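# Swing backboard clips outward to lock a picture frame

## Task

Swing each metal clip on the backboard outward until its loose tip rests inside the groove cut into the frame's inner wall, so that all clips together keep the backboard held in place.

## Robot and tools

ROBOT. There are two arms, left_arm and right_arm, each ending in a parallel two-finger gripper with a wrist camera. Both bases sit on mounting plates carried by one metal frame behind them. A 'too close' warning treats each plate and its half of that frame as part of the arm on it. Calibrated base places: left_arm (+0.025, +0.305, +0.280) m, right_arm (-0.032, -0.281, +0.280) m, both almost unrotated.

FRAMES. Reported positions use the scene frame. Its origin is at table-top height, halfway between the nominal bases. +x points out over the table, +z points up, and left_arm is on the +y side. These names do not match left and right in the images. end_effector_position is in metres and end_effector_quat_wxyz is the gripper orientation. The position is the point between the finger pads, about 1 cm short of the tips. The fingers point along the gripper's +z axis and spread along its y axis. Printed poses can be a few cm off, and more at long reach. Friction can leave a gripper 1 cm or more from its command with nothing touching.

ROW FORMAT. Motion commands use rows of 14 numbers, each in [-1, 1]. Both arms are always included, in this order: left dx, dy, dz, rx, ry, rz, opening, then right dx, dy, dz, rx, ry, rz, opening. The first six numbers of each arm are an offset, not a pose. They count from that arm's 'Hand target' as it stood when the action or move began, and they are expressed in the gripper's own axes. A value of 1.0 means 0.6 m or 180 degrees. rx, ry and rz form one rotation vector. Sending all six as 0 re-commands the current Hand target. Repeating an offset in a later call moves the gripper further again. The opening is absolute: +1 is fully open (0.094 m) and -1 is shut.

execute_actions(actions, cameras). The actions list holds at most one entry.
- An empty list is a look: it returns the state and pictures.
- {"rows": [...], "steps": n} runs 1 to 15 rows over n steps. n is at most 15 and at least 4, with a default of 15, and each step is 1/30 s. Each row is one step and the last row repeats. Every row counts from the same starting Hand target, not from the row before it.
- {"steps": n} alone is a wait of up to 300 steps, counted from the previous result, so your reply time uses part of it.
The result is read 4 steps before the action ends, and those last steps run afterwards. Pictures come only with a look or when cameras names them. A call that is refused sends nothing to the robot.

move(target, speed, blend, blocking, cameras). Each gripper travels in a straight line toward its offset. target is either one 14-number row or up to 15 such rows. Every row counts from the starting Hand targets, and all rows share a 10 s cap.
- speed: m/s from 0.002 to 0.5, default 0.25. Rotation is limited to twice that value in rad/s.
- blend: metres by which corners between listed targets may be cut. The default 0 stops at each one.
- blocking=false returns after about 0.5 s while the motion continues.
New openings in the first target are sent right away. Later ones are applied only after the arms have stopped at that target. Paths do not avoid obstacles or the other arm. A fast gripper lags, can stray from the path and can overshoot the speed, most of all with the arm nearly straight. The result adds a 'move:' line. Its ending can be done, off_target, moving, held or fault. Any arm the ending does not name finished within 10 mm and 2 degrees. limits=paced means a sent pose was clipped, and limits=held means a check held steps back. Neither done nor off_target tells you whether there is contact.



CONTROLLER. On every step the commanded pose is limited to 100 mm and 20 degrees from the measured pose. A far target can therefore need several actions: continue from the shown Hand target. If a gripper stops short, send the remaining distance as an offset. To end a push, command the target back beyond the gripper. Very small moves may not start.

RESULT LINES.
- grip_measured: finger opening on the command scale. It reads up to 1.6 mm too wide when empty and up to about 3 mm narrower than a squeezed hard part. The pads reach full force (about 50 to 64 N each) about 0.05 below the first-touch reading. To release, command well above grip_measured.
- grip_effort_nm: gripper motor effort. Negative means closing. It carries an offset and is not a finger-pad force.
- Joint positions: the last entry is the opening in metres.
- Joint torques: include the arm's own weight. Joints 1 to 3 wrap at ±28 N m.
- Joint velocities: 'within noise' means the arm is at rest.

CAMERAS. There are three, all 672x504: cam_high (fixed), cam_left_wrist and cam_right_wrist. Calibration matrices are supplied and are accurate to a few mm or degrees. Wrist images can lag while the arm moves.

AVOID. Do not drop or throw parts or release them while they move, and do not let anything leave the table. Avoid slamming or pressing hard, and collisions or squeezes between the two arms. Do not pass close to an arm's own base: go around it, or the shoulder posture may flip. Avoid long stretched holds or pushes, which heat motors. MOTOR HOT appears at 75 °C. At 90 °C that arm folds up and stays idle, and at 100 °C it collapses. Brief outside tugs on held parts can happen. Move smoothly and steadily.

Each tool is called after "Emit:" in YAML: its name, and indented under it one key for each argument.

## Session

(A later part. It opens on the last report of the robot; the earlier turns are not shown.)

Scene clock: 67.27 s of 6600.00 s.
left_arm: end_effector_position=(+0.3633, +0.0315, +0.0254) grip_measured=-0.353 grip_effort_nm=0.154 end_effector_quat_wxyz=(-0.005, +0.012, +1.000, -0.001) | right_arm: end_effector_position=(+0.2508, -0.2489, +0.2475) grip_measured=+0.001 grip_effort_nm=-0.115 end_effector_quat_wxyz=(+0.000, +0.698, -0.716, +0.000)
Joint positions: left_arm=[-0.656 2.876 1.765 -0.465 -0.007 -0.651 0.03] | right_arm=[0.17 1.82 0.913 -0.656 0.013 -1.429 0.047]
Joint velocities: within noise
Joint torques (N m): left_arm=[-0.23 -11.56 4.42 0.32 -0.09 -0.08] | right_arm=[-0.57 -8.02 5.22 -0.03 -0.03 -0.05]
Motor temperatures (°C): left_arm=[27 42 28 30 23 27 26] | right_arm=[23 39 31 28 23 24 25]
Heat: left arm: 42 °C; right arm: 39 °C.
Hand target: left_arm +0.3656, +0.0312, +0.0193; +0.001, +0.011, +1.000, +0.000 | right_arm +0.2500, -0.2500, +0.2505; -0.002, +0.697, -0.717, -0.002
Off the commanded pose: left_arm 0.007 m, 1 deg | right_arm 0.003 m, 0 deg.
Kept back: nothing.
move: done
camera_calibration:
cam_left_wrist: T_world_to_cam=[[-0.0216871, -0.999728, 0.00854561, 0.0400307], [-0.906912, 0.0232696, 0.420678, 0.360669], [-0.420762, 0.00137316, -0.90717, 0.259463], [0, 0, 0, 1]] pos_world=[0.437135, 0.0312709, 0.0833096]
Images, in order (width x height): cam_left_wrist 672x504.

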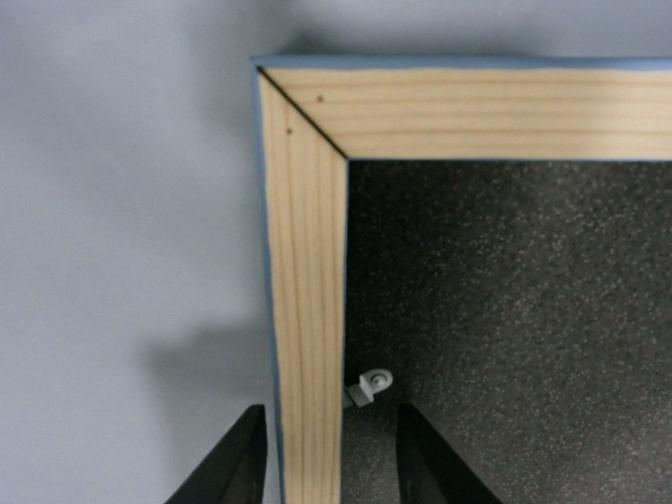

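Emit:
move:
  target:
    - [0,0.012,0,0,0,0,-0.35,0,0,0,0,0,0,0]
    - [0,0.014,0,0,0,0,-0.54,0,0,0,0,0,0,0]
  speed: 0.03
  cameras: ["cam_left_wrist"]

Emit:
zoom_image:
  camera: "cam_left_wrist"
  region: [200, 300, 460, 500]

Scene clock: 68.70 s of 6600.00 s.
left_arm: end_effector_position=(+0.3679, +0.0324, +0.0240) grip_measured=-0.537 grip_effort_nm=-0.159 end_effector_quat_wxyz=(+0.001, +0.009, +1.000, -0.007) | right_arm: end_effector_position=(+0.2508, -0.2489, +0.2475) grip_measured=+0.001 grip_effort_nm=-0.110 end_effector_quat_wxyz=(+0.000, +0.698, -0.716, +0.000)
Joint positions: left_arm=[-0.646 2.877 1.757 -0.439 -0.003 -0.647 0.022] | right_arm=[0.17 1.82 0.913 -0.656 0.013 -1.429 0.047]
Joint velocities: within noise
Joint torques (N m): left_arm=[0.23 -12.67 2.51 0.31 -0.12 0.03] | right_arm=[-0.73 -8.27 5.31 -0.01 -0.03 -0.07]
Motor temperatures (°C): left_arm=[27 42 28 30 23 27 26] | right_arm=[23 39 31 28 23 24 25]
Heat: left arm: 42 °C; right arm: 39 °C.
Hand target: left_arm +0.3658, +0.0397, +0.0192; +0.001, +0.011, +1.000, +0.000 | right_arm +0.2500, -0.2500, +0.2505; -0.002, +0.697, -0.717, -0.002
Off the commanded pose: left_arm 0.009 m, 1 deg | right_arm 0.003 m, 0 deg.
Kept back: nothing.
move: done
camera_calibration:
cam_left_wrist: T_world_to_cam=[[-0.0159109, -0.99963, 0.022079, 0.0386009], [-0.911967, 0.0235622, 0.409586, 0.367458], [-0.409955, -0.0136185, -0.912004, 0.256751], [0, 0, 0, 1]] pos_world=[0.440981, 0.033425, 0.0828001]
Images, in order (width x height): cam_left_wrist 672x504.

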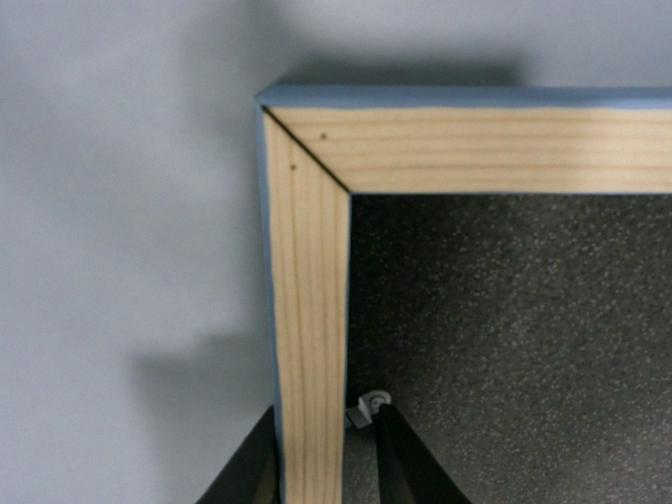

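Scaled by 1.938 from the camera's 672x504 image, which has a finer 960x720 frame.

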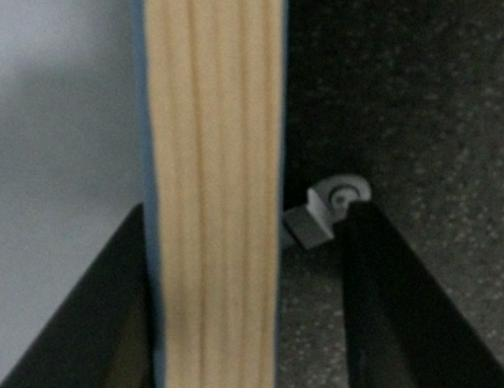

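Emit:
move:
  target:
    - [0,0,0,0,0,0,-0.35,0,0,0,0,0,0,0]
    - [0,0,-0.028,0,0,0,-0.35,0,0,0,0,0,0,0]
    - [-0.0147,-0.021,-0.028,0,0,0,-0.35,0,0,0,0,0,0,0]
    - [-0.0017,-0.0107,-0.025,0,0,0,-0.35,0,0,0,0,0,0,0]
    - [-0.0017,-0.0107,0.0,0,0,0,-0.35,0,0,0,0,0,0,0]
  speed: 0.06
  cameras: ["cam_left_wrist"]

Emit:
zoom_image:
  camera: "cam_left_wrist"
  region: [200, 300, 460, 500]

Scene clock: 71.30 s of 6600.00 s.
left_arm: end_effector_position=(+0.3652, +0.0358, +0.0245) grip_measured=-0.353 grip_effort_nm=0.164 end_effector_quat_wxyz=(-0.006, +0.009, +1.000, -0.001) | right_arm: end_effector_position=(+0.2508, -0.2489, +0.2475) grip_measured=+0.001 grip_effort_nm=-0.110 end_effector_quat_wxyz=(+0.000, +0.698, -0.716, +0.000)
Joint positions: left_arm=[-0.645 2.876 1.76 -0.46 -0.005 -0.647 0.03] | right_arm=[0.17 1.82 0.913 -0.656 0.013 -1.429 0.047]
Joint velocities: within noise
Joint torques (N m): left_arm=[-0.72 -11.56 4.59 0.31 -0.11 -0.07] | right_arm=[-0.49 -8.21 5.26 -0.01 -0.02 -0.1]
Motor temperatures (°C): left_arm=[27 42 28 30 23 27 26] | right_arm=[23 39 31 28 23 24 25]
Heat: left arm: 42 °C; right arm: 39 °C.
Hand target: left_arm +0.3667, +0.0332, +0.0193; +0.001, +0.011, +1.000, +0.000 | right_arm +0.2500, -0.2500, +0.2505; -0.002, +0.697, -0.717, -0.002
Off the commanded pose: left_arm 0.006 m, 1 deg | right_arm 0.003 m, 0 deg.
Kept back: nothing.
move: done
camera_calibration:
cam_left_wrist: T_world_to_cam=[[-0.0148076, -0.999848, 0.00923595, 0.0418303], [-0.906356, 0.0173226, 0.42216, 0.362624], [-0.422256, -0.00211988, -0.906474, 0.260124], [0, 0, 0, 1]] pos_world=[0.439124, 0.0360938, 0.0823239]
Images, in order (width x height): cam_left_wrist 672x504.

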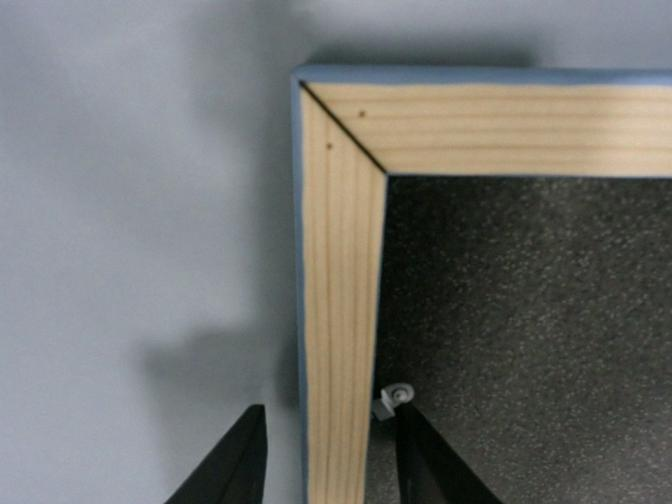

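Scaled by 1.938 from the camera's 672x504 image, which has a finer 960x720 frame.

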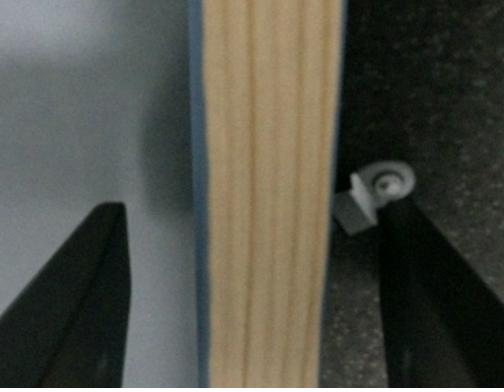

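Emit:
move:
  target:
    - [0,0,-0.028,0,0,0,-0.35,0,0,0,0,0,0,0]
    - [-0.013,-0.0103,-0.028,0,0,0,-0.35,0,0,0,0,0,0,0]
    - [0.0022,0.0018,-0.025,0,0,0,-0.35,0,0,0,0,0,0,0]
    - [0.0022,0.0018,0.0,0,0,0,-0.35,0,0,0,0,0,0,0]
  speed: 0.06
  cameras: ["cam_left_wrist"]

Emit:
zoom_image:
  camera: "cam_left_wrist"
  region: [200, 300, 460, 500]

Scene clock: 72.73 s of 6600.00 s.
left_arm: end_effector_position=(+0.3625, +0.0379, +0.0243) grip_measured=-0.353 grip_effort_nm=0.154 end_effector_quat_wxyz=(-0.009, +0.009, +1.000, +0.002) | right_arm: end_effector_position=(+0.2508, -0.2489, +0.2475) grip_measured=+0.001 grip_effort_nm=-0.110 end_effector_quat_wxyz=(+0.000, +0.698, -0.716, +0.000)
Joint positions: left_arm=[-0.645 2.874 1.752 -0.464 -0.005 -0.647 0.03] | right_arm=[0.17 1.82 0.913 -0.656 0.013 -1.429 0.047]
Joint velocities: within noise
Joint torques (N m): left_arm=[-0.7 -11.7 4.23 0.38 -0.11 -0.07] | right_arm=[-0.55 -8.23 5.41 -0.03 -0.06 -0.1]
Motor temperatures (°C): left_arm=[27 42 28 29 23 27 26] | right_arm=[23 39 31 28 23 24 25]
Heat: left arm: 42 °C; right arm: 39 °C.
Hand target: left_arm +0.3653, +0.0344, +0.0192; +0.001, +0.011, +1.000, +0.000 | right_arm +0.2500, -0.2500, +0.2505; -0.002, +0.697, -0.717, -0.002
Off the commanded pose: left_arm 0.007 m, 1 deg | right_arm 0.003 m, 0 deg.
Kept back: nothing.
move: done
camera_calibration:
cam_left_wrist: T_world_to_cam=[[-0.014505, -0.999888, 0.00368943, 0.0439581], [-0.903294, 0.0146858, 0.42877, 0.35904], [-0.428776, 0.00288665, -0.903406, 0.26085], [0, 0, 0, 1]] pos_world=[0.436803, 0.0379274, 0.0815458]
Images, in order (width x height): cam_left_wrist 672x504.

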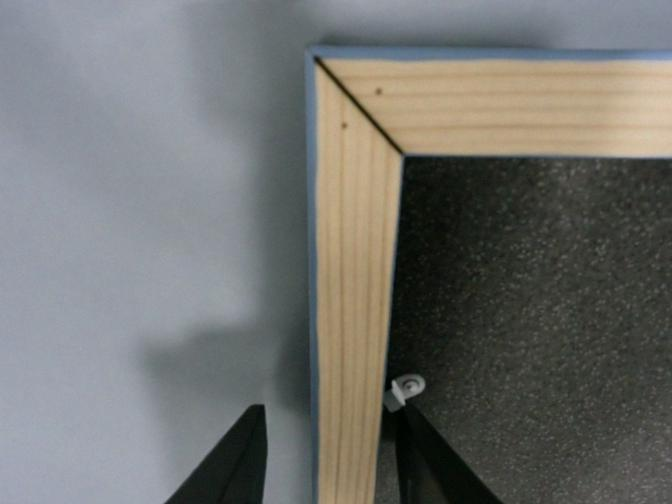

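Scaled by 1.938 from the camera's 672x504 image, which has a finer 960x720 frame.

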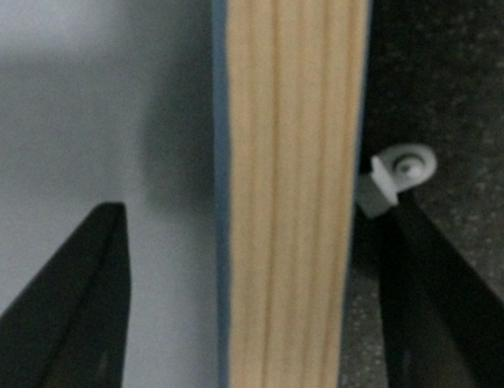

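Emit:
move:
  target: [0,0,0,0,0,0,-0.54,0,0,0,0,0,0,0]
  speed: 0.03
  cameras: []

Emit:
move:
  target: [0,0,0,0,0,0,-0.6,0,0,0,0,0,0,0]
  speed: 0.03
  cameras: ["cam_left_wrist"]

Emit:
zoom_image:
  camera: "cam_left_wrist"
  region: [200, 300, 460, 500]

Scene clock: 73.70 s of 6600.00 s.
left_arm: end_effector_position=(+0.3631, +0.0356, +0.0243) grip_measured=-0.537 grip_effort_nm=-0.125 end_effector_quat_wxyz=(-0.007, +0.010, +1.000, -0.001) | right_arm: end_effector_position=(+0.2508, -0.2489, +0.2475) grip_measured=+0.001 grip_effort_nm=-0.110 end_effector_quat_wxyz=(+0.000, +0.698, -0.716, +0.000)
Joint positions: left_arm=[-0.647 2.874 1.752 -0.457 -0.003 -0.647 0.022] | right_arm=[0.17 1.82 0.913 -0.656 0.013 -1.429 0.047]
Joint velocities: within noise
Joint torques (N m): left_arm=[-0.51 -11.71 4.26 0.34 -0.12 -0.07] | right_arm=[-0.42 -8.25 5.26 0 -0.02 -0.09]
Motor temperatures (°C): left_arm=[27 42 28 29 23 27 26] | right_arm=[23 39 31 28 23 24 24]
Heat: left arm: 42 °C; right arm: 39 °C.
Hand target: left_arm +0.3653, +0.0344, +0.0192; +0.001, +0.011, +1.000, +0.000 | right_arm +0.2500, -0.2500, +0.2505; -0.002, +0.697, -0.717, -0.002
Off the commanded pose: left_arm 0.006 m, 1 deg | right_arm 0.003 m, 0 deg.
Kept back: nothing.
move: done
No camera images: "cameras" was empty.

Scene clock: 74.40 s of 6600.00 s.
left_arm: end_effector_position=(+0.3637, +0.0352, +0.0243) grip_measured=-0.597 grip_effort_nm=-0.154 end_effector_quat_wxyz=(-0.006, +0.010, +1.000, -0.002) | right_arm: end_effector_position=(+0.2508, -0.2489, +0.2475) grip_measured=+0.001 grip_effort_nm=-0.115 end_effector_quat_wxyz=(+0.000, +0.698, -0.716, +0.000)
Joint positions: left_arm=[-0.647 2.874 1.752 -0.454 -0.003 -0.647 0.019] | right_arm=[0.17 1.82 0.913 -0.656 0.013 -1.429 0.047]
Joint velocities: within noise
Joint torques (N m): left_arm=[-0.5 -11.7 4.27 0.32 -0.12 -0.07] | right_arm=[-0.47 -8.13 5.3 0.02 -0.05 -0.08]
Motor temperatures (°C): left_arm=[27 42 28 29 23 27 26] | right_arm=[23 39 31 28 23 24 24]
Heat: left arm: 42 °C; right arm: 39 °C.
Hand target: left_arm +0.3653, +0.0344, +0.0192; +0.001, +0.011, +1.000, +0.000 | right_arm +0.2500, -0.2500, +0.2505; -0.002, +0.697, -0.717, -0.002
Off the commanded pose: left_arm 0.005 m, 1 deg | right_arm 0.003 m, 0 deg.
Kept back: nothing.
move: done
camera_calibration:
cam_left_wrist: T_world_to_cam=[[-0.0166758, -0.999789, 0.0119981, 0.0418186], [-0.906239, 0.0201831, 0.422283, 0.361231], [-0.422436, -0.00383127, -0.906385, 0.259374], [0, 0, 0, 1]] pos_world=[0.437628, 0.0355128, 0.0820487]
Images, in order (width x height): cam_left_wrist 672x504.

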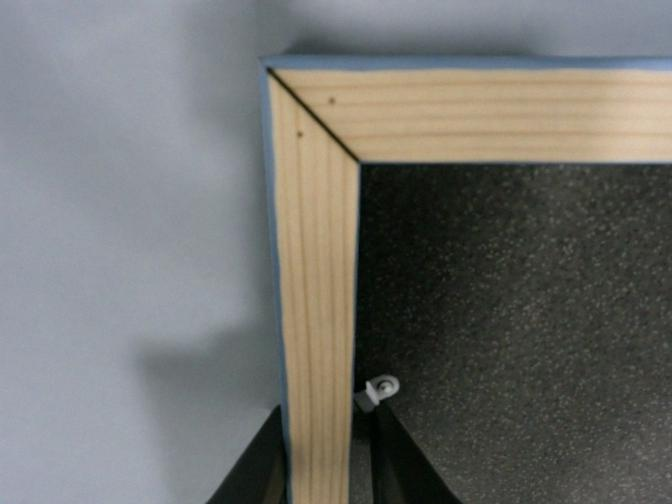

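Scaled by 1.938 from the camera's 672x504 image, which has a finer 960x720 frame.

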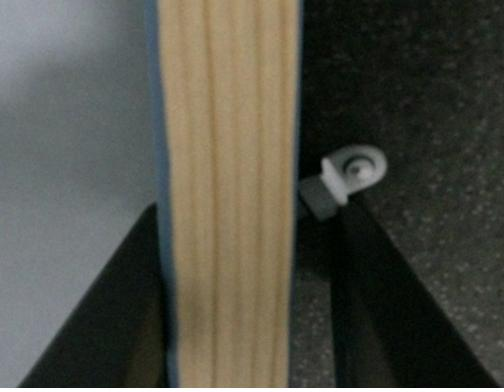

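Emit:
move:
  target: [-0.002,0.003,0,0,0,0,-0.66,0,0,0,0,0,0,0]
  speed: 0.03
  cameras: ["cam_left_wrist"]

Emit:
zoom_image:
  camera: "cam_left_wrist"
  region: [200, 300, 460, 500]

Scene clock: 75.33 s of 6600.00 s.
left_arm: end_effector_position=(+0.3638, +0.0356, +0.0243) grip_measured=-0.654 grip_effort_nm=-0.315 end_effector_quat_wxyz=(-0.005, +0.010, +1.000, -0.001) | right_arm: end_effector_position=(+0.2508, -0.2489, +0.2475) grip_measured=+0.001 grip_effort_nm=-0.115 end_effector_quat_wxyz=(+0.000, +0.698, -0.716, +0.000)
Joint positions: left_arm=[-0.647 2.874 1.752 -0.454 -0.005 -0.647 0.016] | right_arm=[0.17 1.82 0.913 -0.656 0.013 -1.429 0.047]
Joint velocities: within noise
Joint torques (N m): left_arm=[-0.14 -11.73 4.18 0.32 -0.11 -0.02] | right_arm=[-0.47 -8.09 5.24 -0.01 -0.1 -0.06]
Motor temperatures (°C): left_arm=[27 42 28 29 23 27 26] | right_arm=[23 39 31 28 23 24 24]
Heat: left arm: 42 °C; right arm: 39 °C.
Hand target: left_arm +0.3665, +0.0361, +0.0192; +0.001, +0.011, +1.000, +0.000 | right_arm +0.2500, -0.2500, +0.2505; -0.002, +0.697, -0.717, -0.002
Off the commanded pose: left_arm 0.006 m, 1 deg | right_arm 0.003 m, 0 deg.
Kept back: nothing.
move: done
camera_calibration:
cam_left_wrist: T_world_to_cam=[[-0.016705, -0.99981, 0.0100185, 0.0422635], [-0.906484, 0.0193722, 0.421796, 0.36141], [-0.42191, -0.00203549, -0.906636, 0.25915], [0, 0, 0, 1]] pos_world=[0.437656, 0.0357817, 0.0820902]
Images, in order (width x height): cam_left_wrist 672x504.

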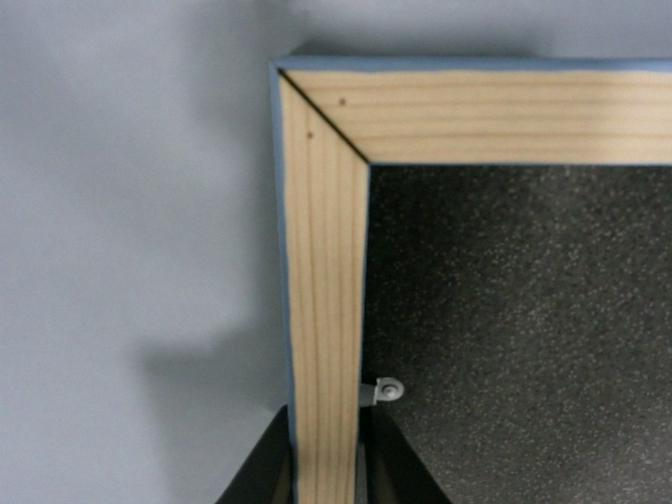

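Scaled by 1.938 from the camera's 672x504 image, which has a finer 960x720 frame.

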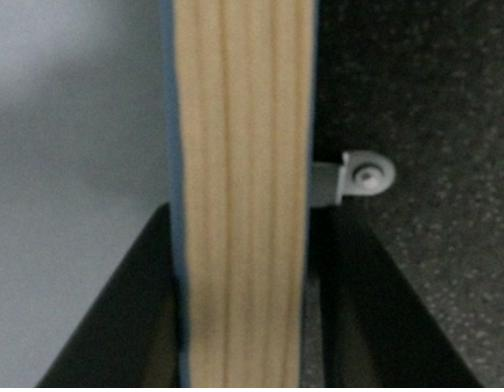

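Emit:
move:
  target: [-0.002,0.003,0,0,0,0,-0.70,0,0,0,0,0,0,0]
  speed: 0.03
  cameras: ["cam_left_wrist"]

Emit:
zoom_image:
  camera: "cam_left_wrist"
  region: [200, 300, 460, 500]

Scene clock: 76.27 s of 6600.00 s.
left_arm: end_effector_position=(+0.3638, +0.0359, +0.0243) grip_measured=-0.697 grip_effort_nm=-0.139 end_effector_quat_wxyz=(-0.005, +0.010, +1.000, -0.001) | right_arm: end_effector_position=(+0.2508, -0.2489, +0.2475) grip_measured=+0.001 grip_effort_nm=-0.110 end_effector_quat_wxyz=(+0.000, +0.698, -0.716, +0.000)
Joint positions: left_arm=[-0.647 2.874 1.752 -0.455 -0.006 -0.647 0.014] | right_arm=[0.17 1.82 0.913 -0.656 0.013 -1.429 0.047]
Joint velocities: within noise
Joint torques (N m): left_arm=[0.25 -11.78 4.12 0.33 -0.09 0.02] | right_arm=[-0.53 -8.2 5.18 0.03 -0.04 -0.06]
Motor temperatures (°C): left_arm=[27 42 28 29 23 27 26] | right_arm=[23 39 31 28 23 24 24]
Heat: left arm: 42 °C; right arm: 39 °C.
Hand target: left_arm +0.3678, +0.0378, +0.0192; +0.001, +0.011, +1.000, +0.000 | right_arm +0.2500, -0.2500, +0.2505; -0.002, +0.697, -0.717, -0.002
Off the commanded pose: left_arm 0.007 m, 1 deg | right_arm 0.003 m, 0 deg.
Kept back: nothing.
move: done
camera_calibration:
cam_left_wrist: T_world_to_cam=[[-0.0167296, -0.999825, 0.00834232, 0.042645], [-0.906629, 0.0186872, 0.421515, 0.361505], [-0.421597, -0.000511613, -0.906783, 0.258993], [0, 0, 0, 1]] pos_world=[0.437655, 0.0360145, 0.0821153]
Images, in order (width x height): cam_left_wrist 672x504.

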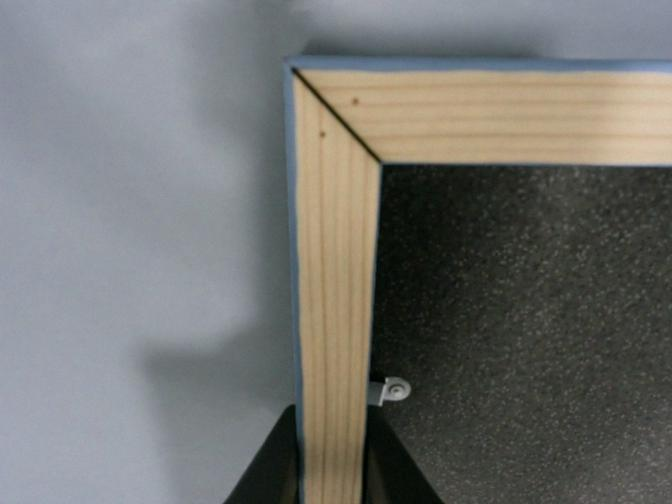

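Scaled by 1.938 from the camera's 672x504 image, which has a finer 960x720 frame.

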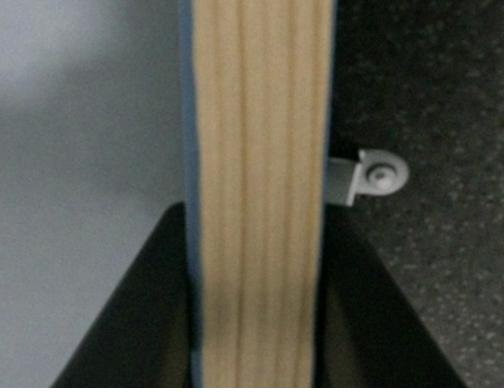

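Emit:
move:
  target:
    - [0.004,-0.006,0,0,0,0,-0.50,0,0,0,0,0,0,0]
    - [0.004,-0.006,-0.06,0,0,0,-0.50,0,0,0,0,0,0,0]
  speed: 0.05
  cameras: ["cam_left_wrist"]

Emit:
zoom_image:
  camera: "cam_left_wrist"
  region: [260, 240, 460, 440]

Scene clock: 78.30 s of 6600.00 s.
left_arm: end_effector_position=(+0.3646, +0.0359, +0.0442) grip_measured=-0.503 grip_effort_nm=0.164 end_effector_quat_wxyz=(-0.003, +0.010, +1.000, -0.002) | right_arm: end_effector_position=(+0.2508, -0.2489, +0.2475) grip_measured=+0.001 grip_effort_nm=-0.115 end_effector_quat_wxyz=(+0.000, +0.698, -0.716, +0.000)
Joint positions: left_arm=[-0.647 2.81 1.711 -0.473 -0.008 -0.647 0.023] | right_arm=[0.17 1.82 0.913 -0.656 0.013 -1.429 0.047]
Joint velocities: within noise
Joint torques (N m): left_arm=[-0.64 -15.92 2.69 0.08 -0.08 -0.08] | right_arm=[-0.47 -8.2 5.23 0.02 -0.07 -0.05]
Motor temperatures (°C): left_arm=[27 43 28 29 23 27 26] | right_arm=[23 39 31 28 23 24 24]
Heat: left arm: 43 °C; right arm: 39 °C.
Hand target: left_arm +0.3653, +0.0342, +0.0552; +0.001, +0.011, +1.000, +0.000 | right_arm +0.2500, -0.2500, +0.2505; -0.002, +0.697, -0.717, -0.002
Off the commanded pose: left_arm 0.011 m, 0 deg | right_arm 0.003 m, 0 deg.
Kept back: nothing.
move: off_target (left_arm)
camera_calibration:
cam_left_wrist: T_world_to_cam=[[-0.0167108, -0.999806, 0.0104337, 0.0423654], [-0.908561, 0.0195405, 0.417295, 0.354679], [-0.417418, -0.00250632, -0.908711, 0.276074], [0, 0, 0, 1]] pos_world=[0.438194, 0.0361185, 0.102424]
Images, in order (width x height): cam_left_wrist 672x504.

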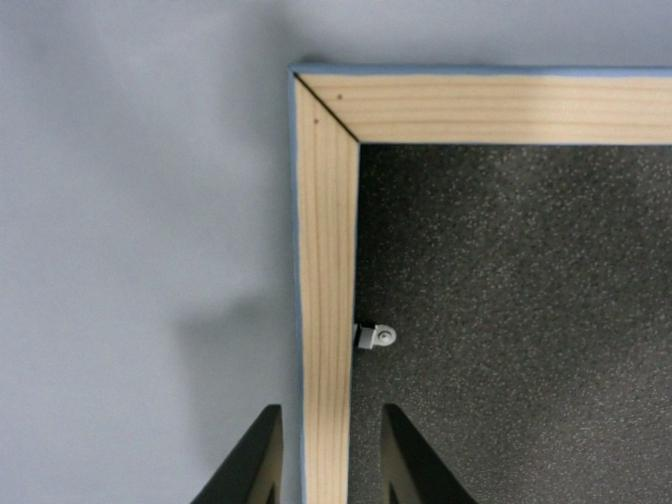

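Scaled by 2.520 from the camera's 672x504 image, which has a finer 960x720 frame.

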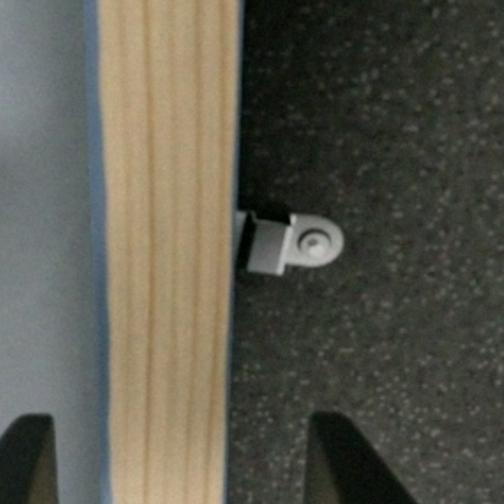

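Emit:
zoom_image:
  camera: "cam_left_wrist"
  region: [320, 300, 410, 370]

Scaled by 5.600 from the camera's 672x504 image, which has a finer 960x720 frame.

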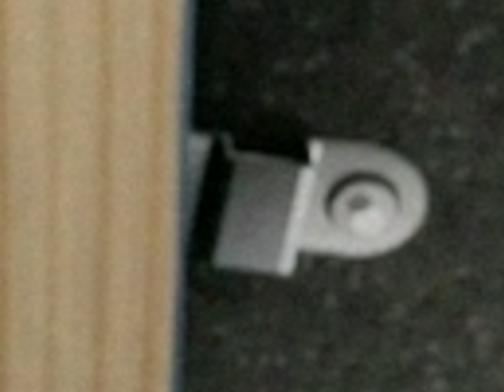

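Emit:
move:
  target:
    - [0,0,-0.05,0,0,0,-1,0,0,0,0,0,0,0]
    - [0.1255,-0.0403,-0.025,0,0,0,-1,0,0,0,0,0,0,0]
    - [0.1338,-0.0378,0.017,0,0,0,-1,0,0,0,0,0,0,0]
  speed: 0.1
  blend: [0.01,0.005,0]
  cameras: ["cam_left_wrist"]

Scene clock: 81.23 s of 6600.00 s.
left_arm: end_effector_position=(+0.2864, +0.0109, +0.0512) grip_measured=-0.986 grip_effort_nm=-0.711 end_effector_quat_wxyz=(-0.001, +0.014, +1.000, -0.004) | right_arm: end_effector_position=(+0.2508, -0.2489, +0.2475) grip_measured=+0.001 grip_effort_nm=-0.115 end_effector_quat_wxyz=(+0.000, +0.698, -0.716, +0.000)
Joint positions: left_arm=[-0.821 2.694 1.447 -0.32 -0.008 -0.813 0.001] | right_arm=[0.17 1.82 0.913 -0.656 0.013 -1.429 0.047]
Joint velocities: within noise
Joint torques (N m): left_arm=[-0.38 -10.56 2.78 0.32 -0.08 -0.12] | right_arm=[-0.53 -8.24 5.24 0 -0.06 -0.07]
Motor temperatures (°C): left_arm=[27 43 28 29 23 27 26] | right_arm=[23 39 31 28 23 24 24]
Heat: left arm: 43 °C; right arm: 39 °C.
Hand target: left_arm +0.2846, +0.0134, +0.0449; +0.001, +0.010, +1.000, +0.000 | right_arm +0.2500, -0.2500, +0.2505; -0.002, +0.697, -0.717, -0.002
Off the commanded pose: left_arm 0.007 m, 1 deg | right_arm 0.003 m, 0 deg.
Kept back: nothing.
move: done
camera_calibration:
cam_left_wrist: T_world_to_cam=[[-0.0246979, -0.999593, 0.0142564, 0.0181544], [-0.910241, 0.0283819, 0.413104, 0.281833], [-0.413341, -0.00277394, -0.910572, 0.248613], [0, 0, 0, 1]] pos_world=[0.359746, 0.0108377, 0.109695]
Images, in order (width x height): cam_left_wrist 672x504.

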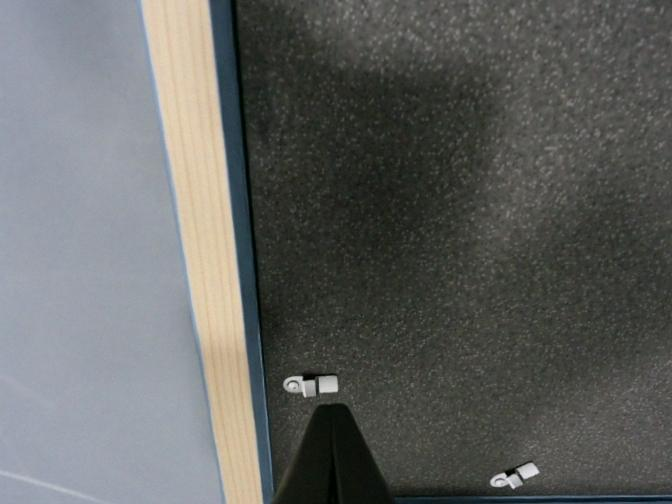

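Emit:
move:
  target:
    - [0,0,0.030,0,0,0,-1,0,0,0,0,0,0,0]
    - [0,0,0.039,0,0,0,-1,0,0,0,0,0,0,0]
  speed: 0.06
  cameras: ["cam_left_wrist"]

Scene clock: 82.40 s of 6600.00 s.
left_arm: end_effector_position=(+0.2813, +0.0161, +0.0261) grip_measured=-0.986 grip_effort_nm=-0.706 end_effector_quat_wxyz=(-0.006, +0.014, +1.000, +0.002) | right_arm: end_effector_position=(+0.2508, -0.2489, +0.2475) grip_measured=+0.001 grip_effort_nm=-0.110 end_effector_quat_wxyz=(+0.000, +0.698, -0.716, +0.000)
Joint positions: left_arm=[-0.821 2.769 1.468 -0.281 -0.008 -0.814 0.001] | right_arm=[0.17 1.82 0.913 -0.656 0.013 -1.429 0.047]
Joint velocities: within noise
Joint torques (N m): left_arm=[-0.28 -10.4 3.97 0.32 -0.08 -0.11] | right_arm=[-0.61 -8.14 5.23 0 -0.04 -0.08]
Motor temperatures (°C): left_arm=[27 43 28 29 23 27 26] | right_arm=[23 39 31 28 23 24 24]
Heat: left arm: 43 °C; right arm: 39 °C.
Hand target: left_arm +0.2847, +0.0134, +0.0215; +0.001, +0.010, +1.000, +0.000 | right_arm +0.2500, -0.2500, +0.2505; -0.002, +0.697, -0.717, -0.002
Off the commanded pose: left_arm 0.006 m, 1 deg | right_arm 0.003 m, 0 deg.
Kept back: nothing.
move: done
camera_calibration:
cam_left_wrist: T_world_to_cam=[[-0.0244285, -0.999695, 0.00369181, 0.0237577], [-0.90621, 0.0237031, 0.422163, 0.286115], [-0.422122, 0.00696724, -0.906512, 0.225906], [0, 0, 0, 1]] pos_world=[0.35522, 0.0153947, 0.0839115]
Images, in order (width x height): cam_left_wrist 672x504.

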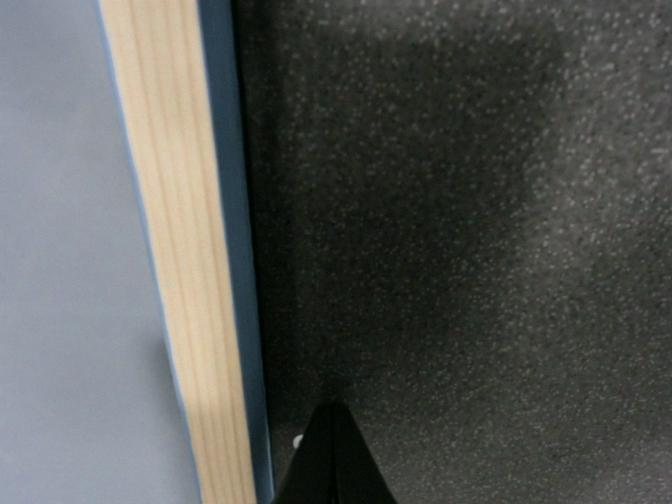

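Emit:
zoom_image:
  camera: "cam_left_wrist"
  region: [250, 380, 410, 500]

Scaled by 3.150 from the camera's 672x504 image, which has a finer 960x720 frame.

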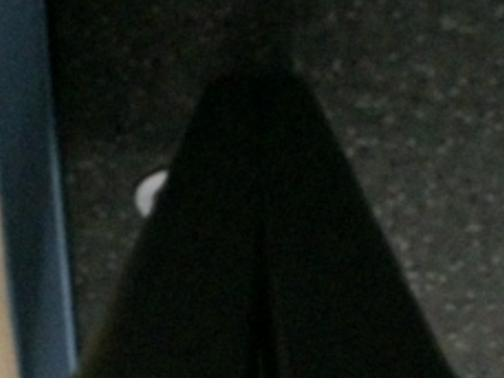

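Emit:
move:
  target:
    - [0.0267,-0.006,0,0,0,0,-1,0,0,0,0,0,0,0]
  speed: 0.04
  cameras: ["cam_left_wrist"]

Scene clock: 83.43 s of 6600.00 s.
left_arm: end_effector_position=(+0.2702, +0.0084, +0.0242) grip_measured=-0.986 grip_effort_nm=-0.711 end_effector_quat_wxyz=(-0.002, +0.014, +1.000, -0.002) | right_arm: end_effector_position=(+0.2508, -0.2489, +0.2475) grip_measured=+0.001 grip_effort_nm=-0.120 end_effector_quat_wxyz=(+0.000, +0.698, -0.716, +0.000)
Joint positions: left_arm=[-0.856 2.769 1.451 -0.254 -0.008 -0.848 0.001] | right_arm=[0.17 1.82 0.913 -0.656 0.013 -1.429 0.047]
Joint velocities: within noise
Joint torques (N m): left_arm=[-0.49 -11.48 2.03 0.31 -0.08 -0.11] | right_arm=[-0.42 -8.12 5.16 -0.02 -0.02 -0.1]
Motor temperatures (°C): left_arm=[27 43 28 29 23 27 26] | right_arm=[23 39 31 28 23 24 24]
Heat: left arm: 43 °C; right arm: 39 °C.
Hand target: left_arm +0.2686, +0.0101, +0.0215; +0.001, +0.011, +1.000, +0.000 | right_arm +0.2500, -0.2500, +0.2505; -0.002, +0.697, -0.717, -0.002
Off the commanded pose: left_arm 0.004 m, 1 deg | right_arm 0.003 m, 0 deg.
Kept back: nothing.
move: done
camera_calibration:
cam_left_wrist: T_world_to_cam=[[-0.0247244, -0.999636, 0.010808, 0.0157208], [-0.908964, 0.0269796, 0.416002, 0.277957], [-0.416142, 0.000461284, -0.9093, 0.218012], [0, 0, 0, 1]] pos_world=[0.343765, 0.00811537, 0.0824377]
Images, in order (width x height): cam_left_wrist 672x504.

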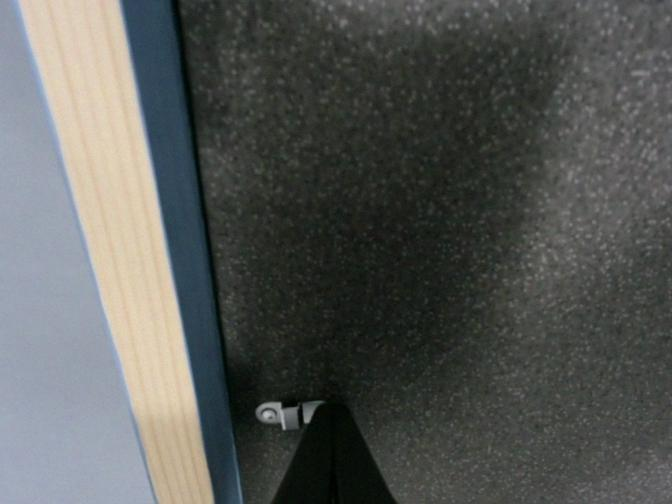

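Emit:
move:
  target:
    - [0,0,-0.03,0,0,0,-1,0,0,0,0,0,0,0]
    - [-0.0457,-0.010,-0.03,0,0,0,-1,0,0,0,0,0,0,0]
    - [-0.034,0.0023,-0.027,0,0,0,-1,0,0,0,0,0,0,0]
    - [-0.034,0.0023,0.002,0,0,0,-1,0,0,0,0,0,0,0]
  speed: 0.06
  cameras: ["cam_left_wrist"]

Scene clock: 85.70 s of 6600.00 s.
left_arm: end_effector_position=(+0.2845, +0.0133, +0.0238) grip_measured=-0.986 grip_effort_nm=-0.706 end_effector_quat_wxyz=(-0.006, +0.007, +1.000, +0.002) | right_arm: end_effector_position=(+0.2508, -0.2489, +0.2475) grip_measured=+0.001 grip_effort_nm=-0.115 end_effector_quat_wxyz=(+0.000, +0.698, -0.716, +0.000)
Joint positions: left_arm=[-0.819 2.785 1.498 -0.295 -0.008 -0.826 0.001] | right_arm=[0.17 1.82 0.913 -0.656 0.013 -1.429 0.047]
Joint velocities: within noise
Joint torques (N m): left_arm=[-0.12 -10.8 4 0.29 -0.09 0.04] | right_arm=[-0.47 -8.29 5.2 0.02 -0.03 -0.06]
Motor temperatures (°C): left_arm=[27 43 28 29 23 26 26] | right_arm=[23 39 31 28 23 24 24]
Heat: left arm: 43 °C; right arm: 39 °C.
Hand target: left_arm +0.2890, +0.0110, +0.0203; +0.001, +0.011, +1.000, +0.000 | right_arm +0.2500, -0.2500, +0.2505; -0.002, +0.697, -0.717, -0.002
Off the commanded pose: left_arm 0.006 m, 1 deg | right_arm 0.003 m, 0 deg.
Kept back: nothing.
move: done
camera_calibration:
cam_left_wrist: T_world_to_cam=[[-0.0107025, -0.999937, 0.00323723, 0.0171216], [-0.906127, 0.0110674, 0.42286, 0.290175], [-0.422869, 0.00159231, -0.906189, 0.225478], [0, 0, 0, 1]] pos_world=[0.358467, 0.01355, 0.0815663]
Images, in order (width x height): cam_left_wrist 672x504.

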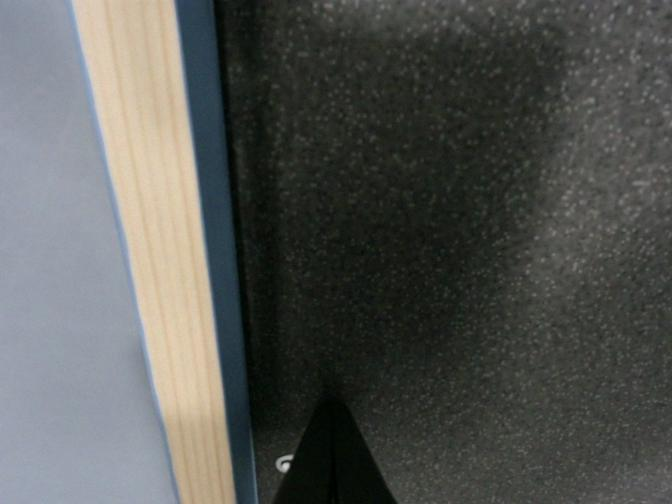

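Emit:
move:
  target:
    - [0.0367,0.004,-0.001,0,0,0,-1,0,0,0,0,0,0,0]
  speed: 0.04
  cameras: ["cam_left_wrist"]

Scene clock: 86.77 s of 6600.00 s.
left_arm: end_effector_position=(+0.2800, +0.0108, +0.0228) grip_measured=-0.986 grip_effort_nm=-0.711 end_effector_quat_wxyz=(+0.014, +0.009, +1.000, -0.004) | right_arm: end_effector_position=(+0.2508, -0.2489, +0.2475) grip_measured=+0.001 grip_effort_nm=-0.110 end_effector_quat_wxyz=(+0.000, +0.698, -0.716, +0.000)
Joint positions: left_arm=[-0.842 2.771 1.444 -0.22 -0.029 -0.844 0.001] | right_arm=[0.17 1.82 0.913 -0.656 0.013 -1.429 0.047]
Joint velocities: within noise
Joint torques (N m): left_arm=[-1.29 -12 1.22 0.19 0.15 -0.11] | right_arm=[-0.59 -8.18 5.3 0 -0.04 -0.08]
Motor temperatures (°C): left_arm=[27 43 28 29 23 26 26] | right_arm=[23 39 31 28 23 24 24]
Heat: left arm: 43 °C; right arm: 39 °C.
Hand target: left_arm +0.2669, +0.0139, +0.0209; +0.001, +0.011, +1.000, +0.000 | right_arm +0.2500, -0.2500, +0.2505; -0.002, +0.697, -0.717, -0.002
Off the commanded pose: left_arm 0.013 m, 2 deg | right_arm 0.003 m, 0 deg.
Kept back: nothing.
move: off_target (left_arm)
camera_calibration:
cam_left_wrist: T_world_to_cam=[[-0.0150088, -0.999764, 0.01571, 0.0154975], [-0.922314, 0.0199104, 0.385927, 0.29182], [-0.386149, -0.00869728, -0.922396, 0.212794], [0, 0, 0, 1]] pos_world=[0.351553, 0.0115343, 0.083416]
Images, in order (width x height): cam_left_wrist 672x504.

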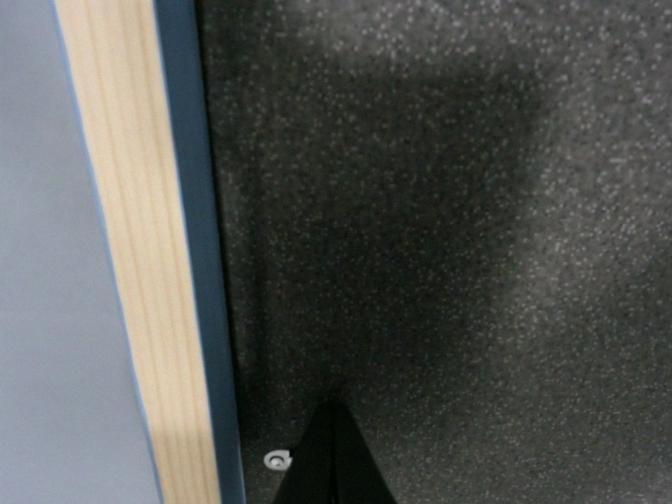

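Emit:
move:
  target:
    - [0,0,-0.05,0,0,0,-1,0,0,0,0,0,0,0]
  speed: 0.1
  cameras: ["cam_left_wrist"]

Scene clock: 88.03 s of 6600.00 s.
left_arm: end_effector_position=(+0.2680, +0.0164, +0.0420) grip_measured=-0.986 grip_effort_nm=-0.706 end_effector_quat_wxyz=(+0.002, +0.013, +1.000, +0.002) | right_arm: end_effector_position=(+0.2508, -0.2489, +0.2475) grip_measured=+0.001 grip_effort_nm=-0.110 end_effector_quat_wxyz=(+0.000, +0.698, -0.716, +0.000)
Joint positions: left_arm=[-0.853 2.696 1.38 -0.257 -0.019 -0.848 0.001] | right_arm=[0.17 1.82 0.913 -0.656 0.013 -1.429 0.047]
Joint velocities: within noise
Joint torques (N m): left_arm=[-0.55 -14.23 1.99 0.11 0.03 -0.12] | right_arm=[-0.64 -8.32 5.26 -0.01 -0.05 -0.04]
Motor temperatures (°C): left_arm=[27 43 28 29 23 26 26] | right_arm=[23 39 31 28 23 24 24]
Heat: left arm: 43 °C; right arm: 39 °C.
Hand target: left_arm +0.2670, +0.0139, +0.0509; +0.001, +0.011, +1.000, +0.000 | right_arm +0.2500, -0.2500, +0.2505; -0.002, +0.697, -0.717, -0.002
Off the commanded pose: left_arm 0.009 m, 0 deg | right_arm 0.003 m, 0 deg.
Kept back: nothing.
move: done
camera_calibration:
cam_left_wrist: T_world_to_cam=[[-0.0221312, -0.999752, 0.00262527, 0.0230734], [-0.912213, 0.0212678, 0.409164, 0.269525], [-0.409118, 0.00666048, -0.912457, 0.231448], [0, 0, 0, 1]] pos_world=[0.341065, 0.0157939, 0.100846]
Images, in order (width x height): cam_left_wrist 672x504.

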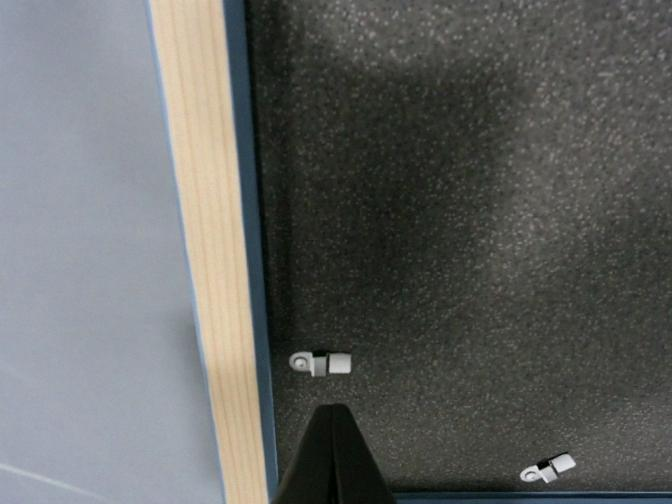

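Emit:
move:
  target:
    - [-0.003,0.0098,0,0,0,0,0,0,0,0,0,0,0,0]
    - [0.0078,0.0225,0.003,0,0,0,0,0,0,0,0,0,0,0]
    - [0.0078,0.0225,0.040,0,0,0,0,0,0,0,0,0,0,0]
  speed: 0.08
  cameras: ["cam_left_wrist"]

Scene clock: 90.30 s of 6600.00 s.
left_arm: end_effector_position=(+0.2576, +0.0306, +0.0305) grip_measured=-0.003 grip_effort_nm=0.164 end_effector_quat_wxyz=(-0.003, +0.011, +1.000, +0.007) | right_arm: end_effector_position=(+0.2508, -0.2489, +0.2475) grip_measured=+0.001 grip_effort_nm=-0.105 end_effector_quat_wxyz=(+0.000, +0.698, -0.716, +0.000)
Joint positions: left_arm=[-0.849 2.711 1.324 -0.199 -0.019 -0.848 0.047] | right_arm=[0.17 1.82 0.913 -0.656 0.013 -1.429 0.047]
Joint velocities: within noise
Joint torques (N m): left_arm=[0.35 -9.99 3.49 0.29 0.03 0.02] | right_arm=[-0.49 -8.17 5.27 -0.04 -0.04 -0.1]
Motor temperatures (°C): left_arm=[27 43 27 29 23 26 26] | right_arm=[23 39 31 28 23 24 24]
Heat: left arm: 43 °C; right arm: 39 °C.
Hand target: left_arm +0.2626, +0.0274, +0.0269; +0.001, +0.011, +1.000, +0.000 | right_arm +0.2500, -0.2500, +0.2505; -0.002, +0.697, -0.717, -0.002
Off the commanded pose: left_arm 0.007 m, 1 deg | right_arm 0.003 m, 0 deg.
Kept back: nothing.
move: done
camera_calibration:
cam_left_wrist: T_world_to_cam=[[-0.0181291, -0.999812, -0.0069079, 0.0363524], [-0.908696, 0.0135941, 0.417237, 0.263489], [-0.417065, 0.0138413, -0.908771, 0.218309], [0, 0, 0, 1]] pos_world=[0.331139, 0.029742, 0.0887063]
Images, in order (width x height): cam_left_wrist 672x504.

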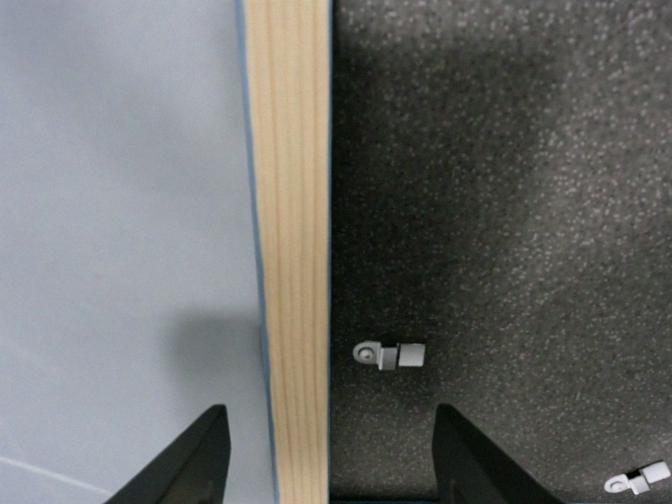

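Emit:
move:
  target:
    - [-0.0142,-0.0163,-0.017,0,0,0,0,0,0,0,0,0,0,0]
    - [-0.0027,-0.0033,-0.014,0,0,0,0,0,0,0,0,0,0,0]
    - [-0.0027,-0.0033,0.012,0,0,0,0,0,0,0,0,0,0,0]
  speed: 0.07
  cameras: ["cam_left_wrist"]

Emit:
zoom_image:
  camera: "cam_left_wrist"
  region: [200, 300, 460, 500]

Scene clock: 91.57 s of 6600.00 s.
left_arm: end_effector_position=(+0.2599, +0.0281, +0.0232) grip_measured=-0.003 grip_effort_nm=0.159 end_effector_quat_wxyz=(-0.002, +0.010, +1.000, +0.006) | right_arm: end_effector_position=(+0.2508, -0.2489, +0.2475) grip_measured=+0.001 grip_effort_nm=-0.115 end_effector_quat_wxyz=(+0.000, +0.698, -0.716, +0.000)
Joint positions: left_arm=[-0.848 2.741 1.352 -0.195 -0.018 -0.848 0.047] | right_arm=[0.17 1.82 0.913 -0.656 0.013 -1.429 0.047]
Joint velocities: within noise
Joint torques (N m): left_arm=[0.25 -10.18 3.45 0.3 0.03 0.02] | right_arm=[-0.54 -8.18 5.3 0 -0.03 -0.08]
Motor temperatures (°C): left_arm=[27 43 27 29 23 26 26] | right_arm=[23 38 31 28 23 24 24]
Heat: left arm: 43 °C; right arm: 38 °C.
Hand target: left_arm +0.2642, +0.0255, +0.0197; +0.001, +0.011, +1.000, +0.000 | right_arm +0.2500, -0.2500, +0.2505; -0.002, +0.697, -0.717, -0.002
Off the commanded pose: left_arm 0.006 m, 1 deg | right_arm 0.003 m, 0 deg.
Kept back: nothing.
move: done
camera_calibration:
cam_left_wrist: T_world_to_cam=[[-0.0169384, -0.999846, -0.00469507, 0.0335082], [-0.909081, 0.0134454, 0.416403, 0.26883], [-0.416276, 0.0113214, -0.909168, 0.212506], [0, 0, 0, 1]] pos_world=[0.333417, 0.0274826, 0.0814189]
Images, in order (width x height): cam_left_wrist 672x504.

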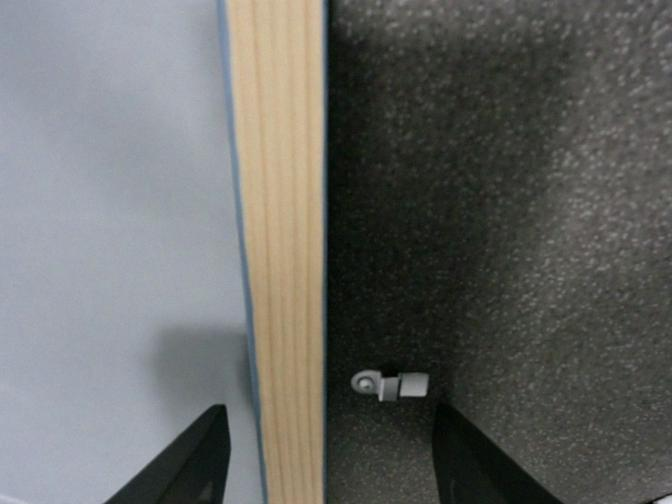

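Scaled by 1.938 from the camera's 672x504 image, which has a finer 960x720 frame.

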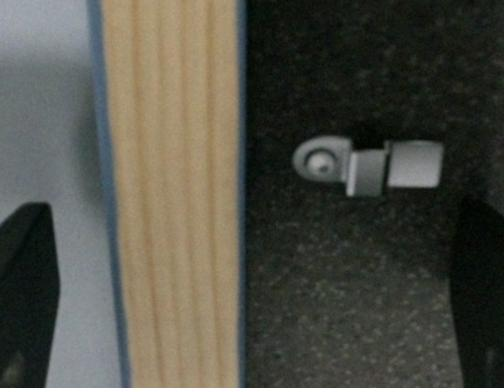

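Emit:
move:
  target:
    - [0,0,-0.017,0,0,0,0,0,0,0,0,0,0,0]
    - [-0.0155,-0.0123,-0.017,0,0,0,0,0,0,0,0,0,0,0]
    - [-0.0045,0.0003,-0.014,0,0,0,0,0,0,0,0,0,0,0]
    - [-0.0045,0.0003,0.0,0,0,0,0,0,0,0,0,0,0,0]
  speed: 0.07
  cameras: ["cam_left_wrist"]

Emit:
zoom_image:
  camera: "cam_left_wrist"
  region: [200, 300, 460, 500]

Scene clock: 93.03 s of 6600.00 s.
left_arm: end_effector_position=(+0.2672, +0.0231, +0.0254) grip_measured=-0.003 grip_effort_nm=0.159 end_effector_quat_wxyz=(+0.002, +0.009, +1.000, +0.001) | right_arm: end_effector_position=(+0.2508, -0.2489, +0.2475) grip_measured=+0.001 grip_effort_nm=-0.105 end_effector_quat_wxyz=(+0.000, +0.698, -0.716, +0.000)
Joint positions: left_arm=[-0.841 2.741 1.374 -0.203 -0.018 -0.843 0.047] | right_arm=[0.17 1.82 0.913 -0.656 0.013 -1.429 0.047]
Joint velocities: within noise
Joint torques (N m): left_arm=[0.23 -10.09 2.55 0.32 0.02 0.04] | right_arm=[-0.73 -8.08 5.3 0 -0.05 -0.07]
Motor temperatures (°C): left_arm=[27 43 27 29 23 26 26] | right_arm=[23 38 31 28 23 24 24]
Heat: left arm: 43 °C; right arm: 38 °C.
Hand target: left_arm +0.2669, +0.0256, +0.0197; +0.001, +0.011, +1.000, +0.000 | right_arm +0.2500, -0.2500, +0.2505; -0.002, +0.697, -0.717, -0.002
Off the commanded pose: left_arm 0.006 m, 0 deg | right_arm 0.003 m, 0 deg.
Kept back: nothing.
move: done
camera_calibration:
cam_left_wrist: T_world_to_cam=[[-0.0152217, -0.999865, 0.00612447, 0.0278756], [-0.912945, 0.0163961, 0.407753, 0.27576], [-0.407799, 0.000615407, -0.913072, 0.215725], [0, 0, 0, 1]] pos_world=[0.34015, 0.0232177, 0.0843601]
Images, in order (width x height): cam_left_wrist 672x504.

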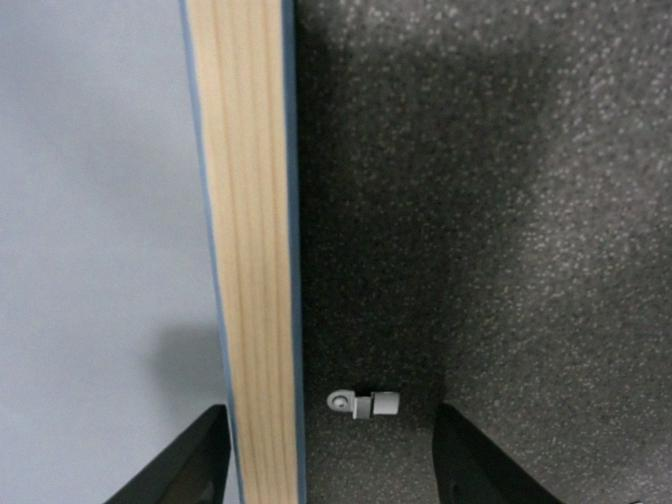

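Scaled by 1.938 from the camera's 672x504 image, which has a finer 960x720 frame.

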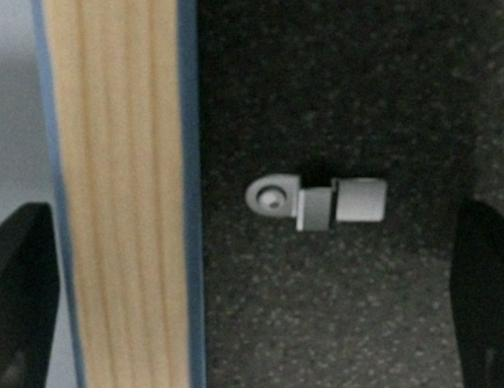

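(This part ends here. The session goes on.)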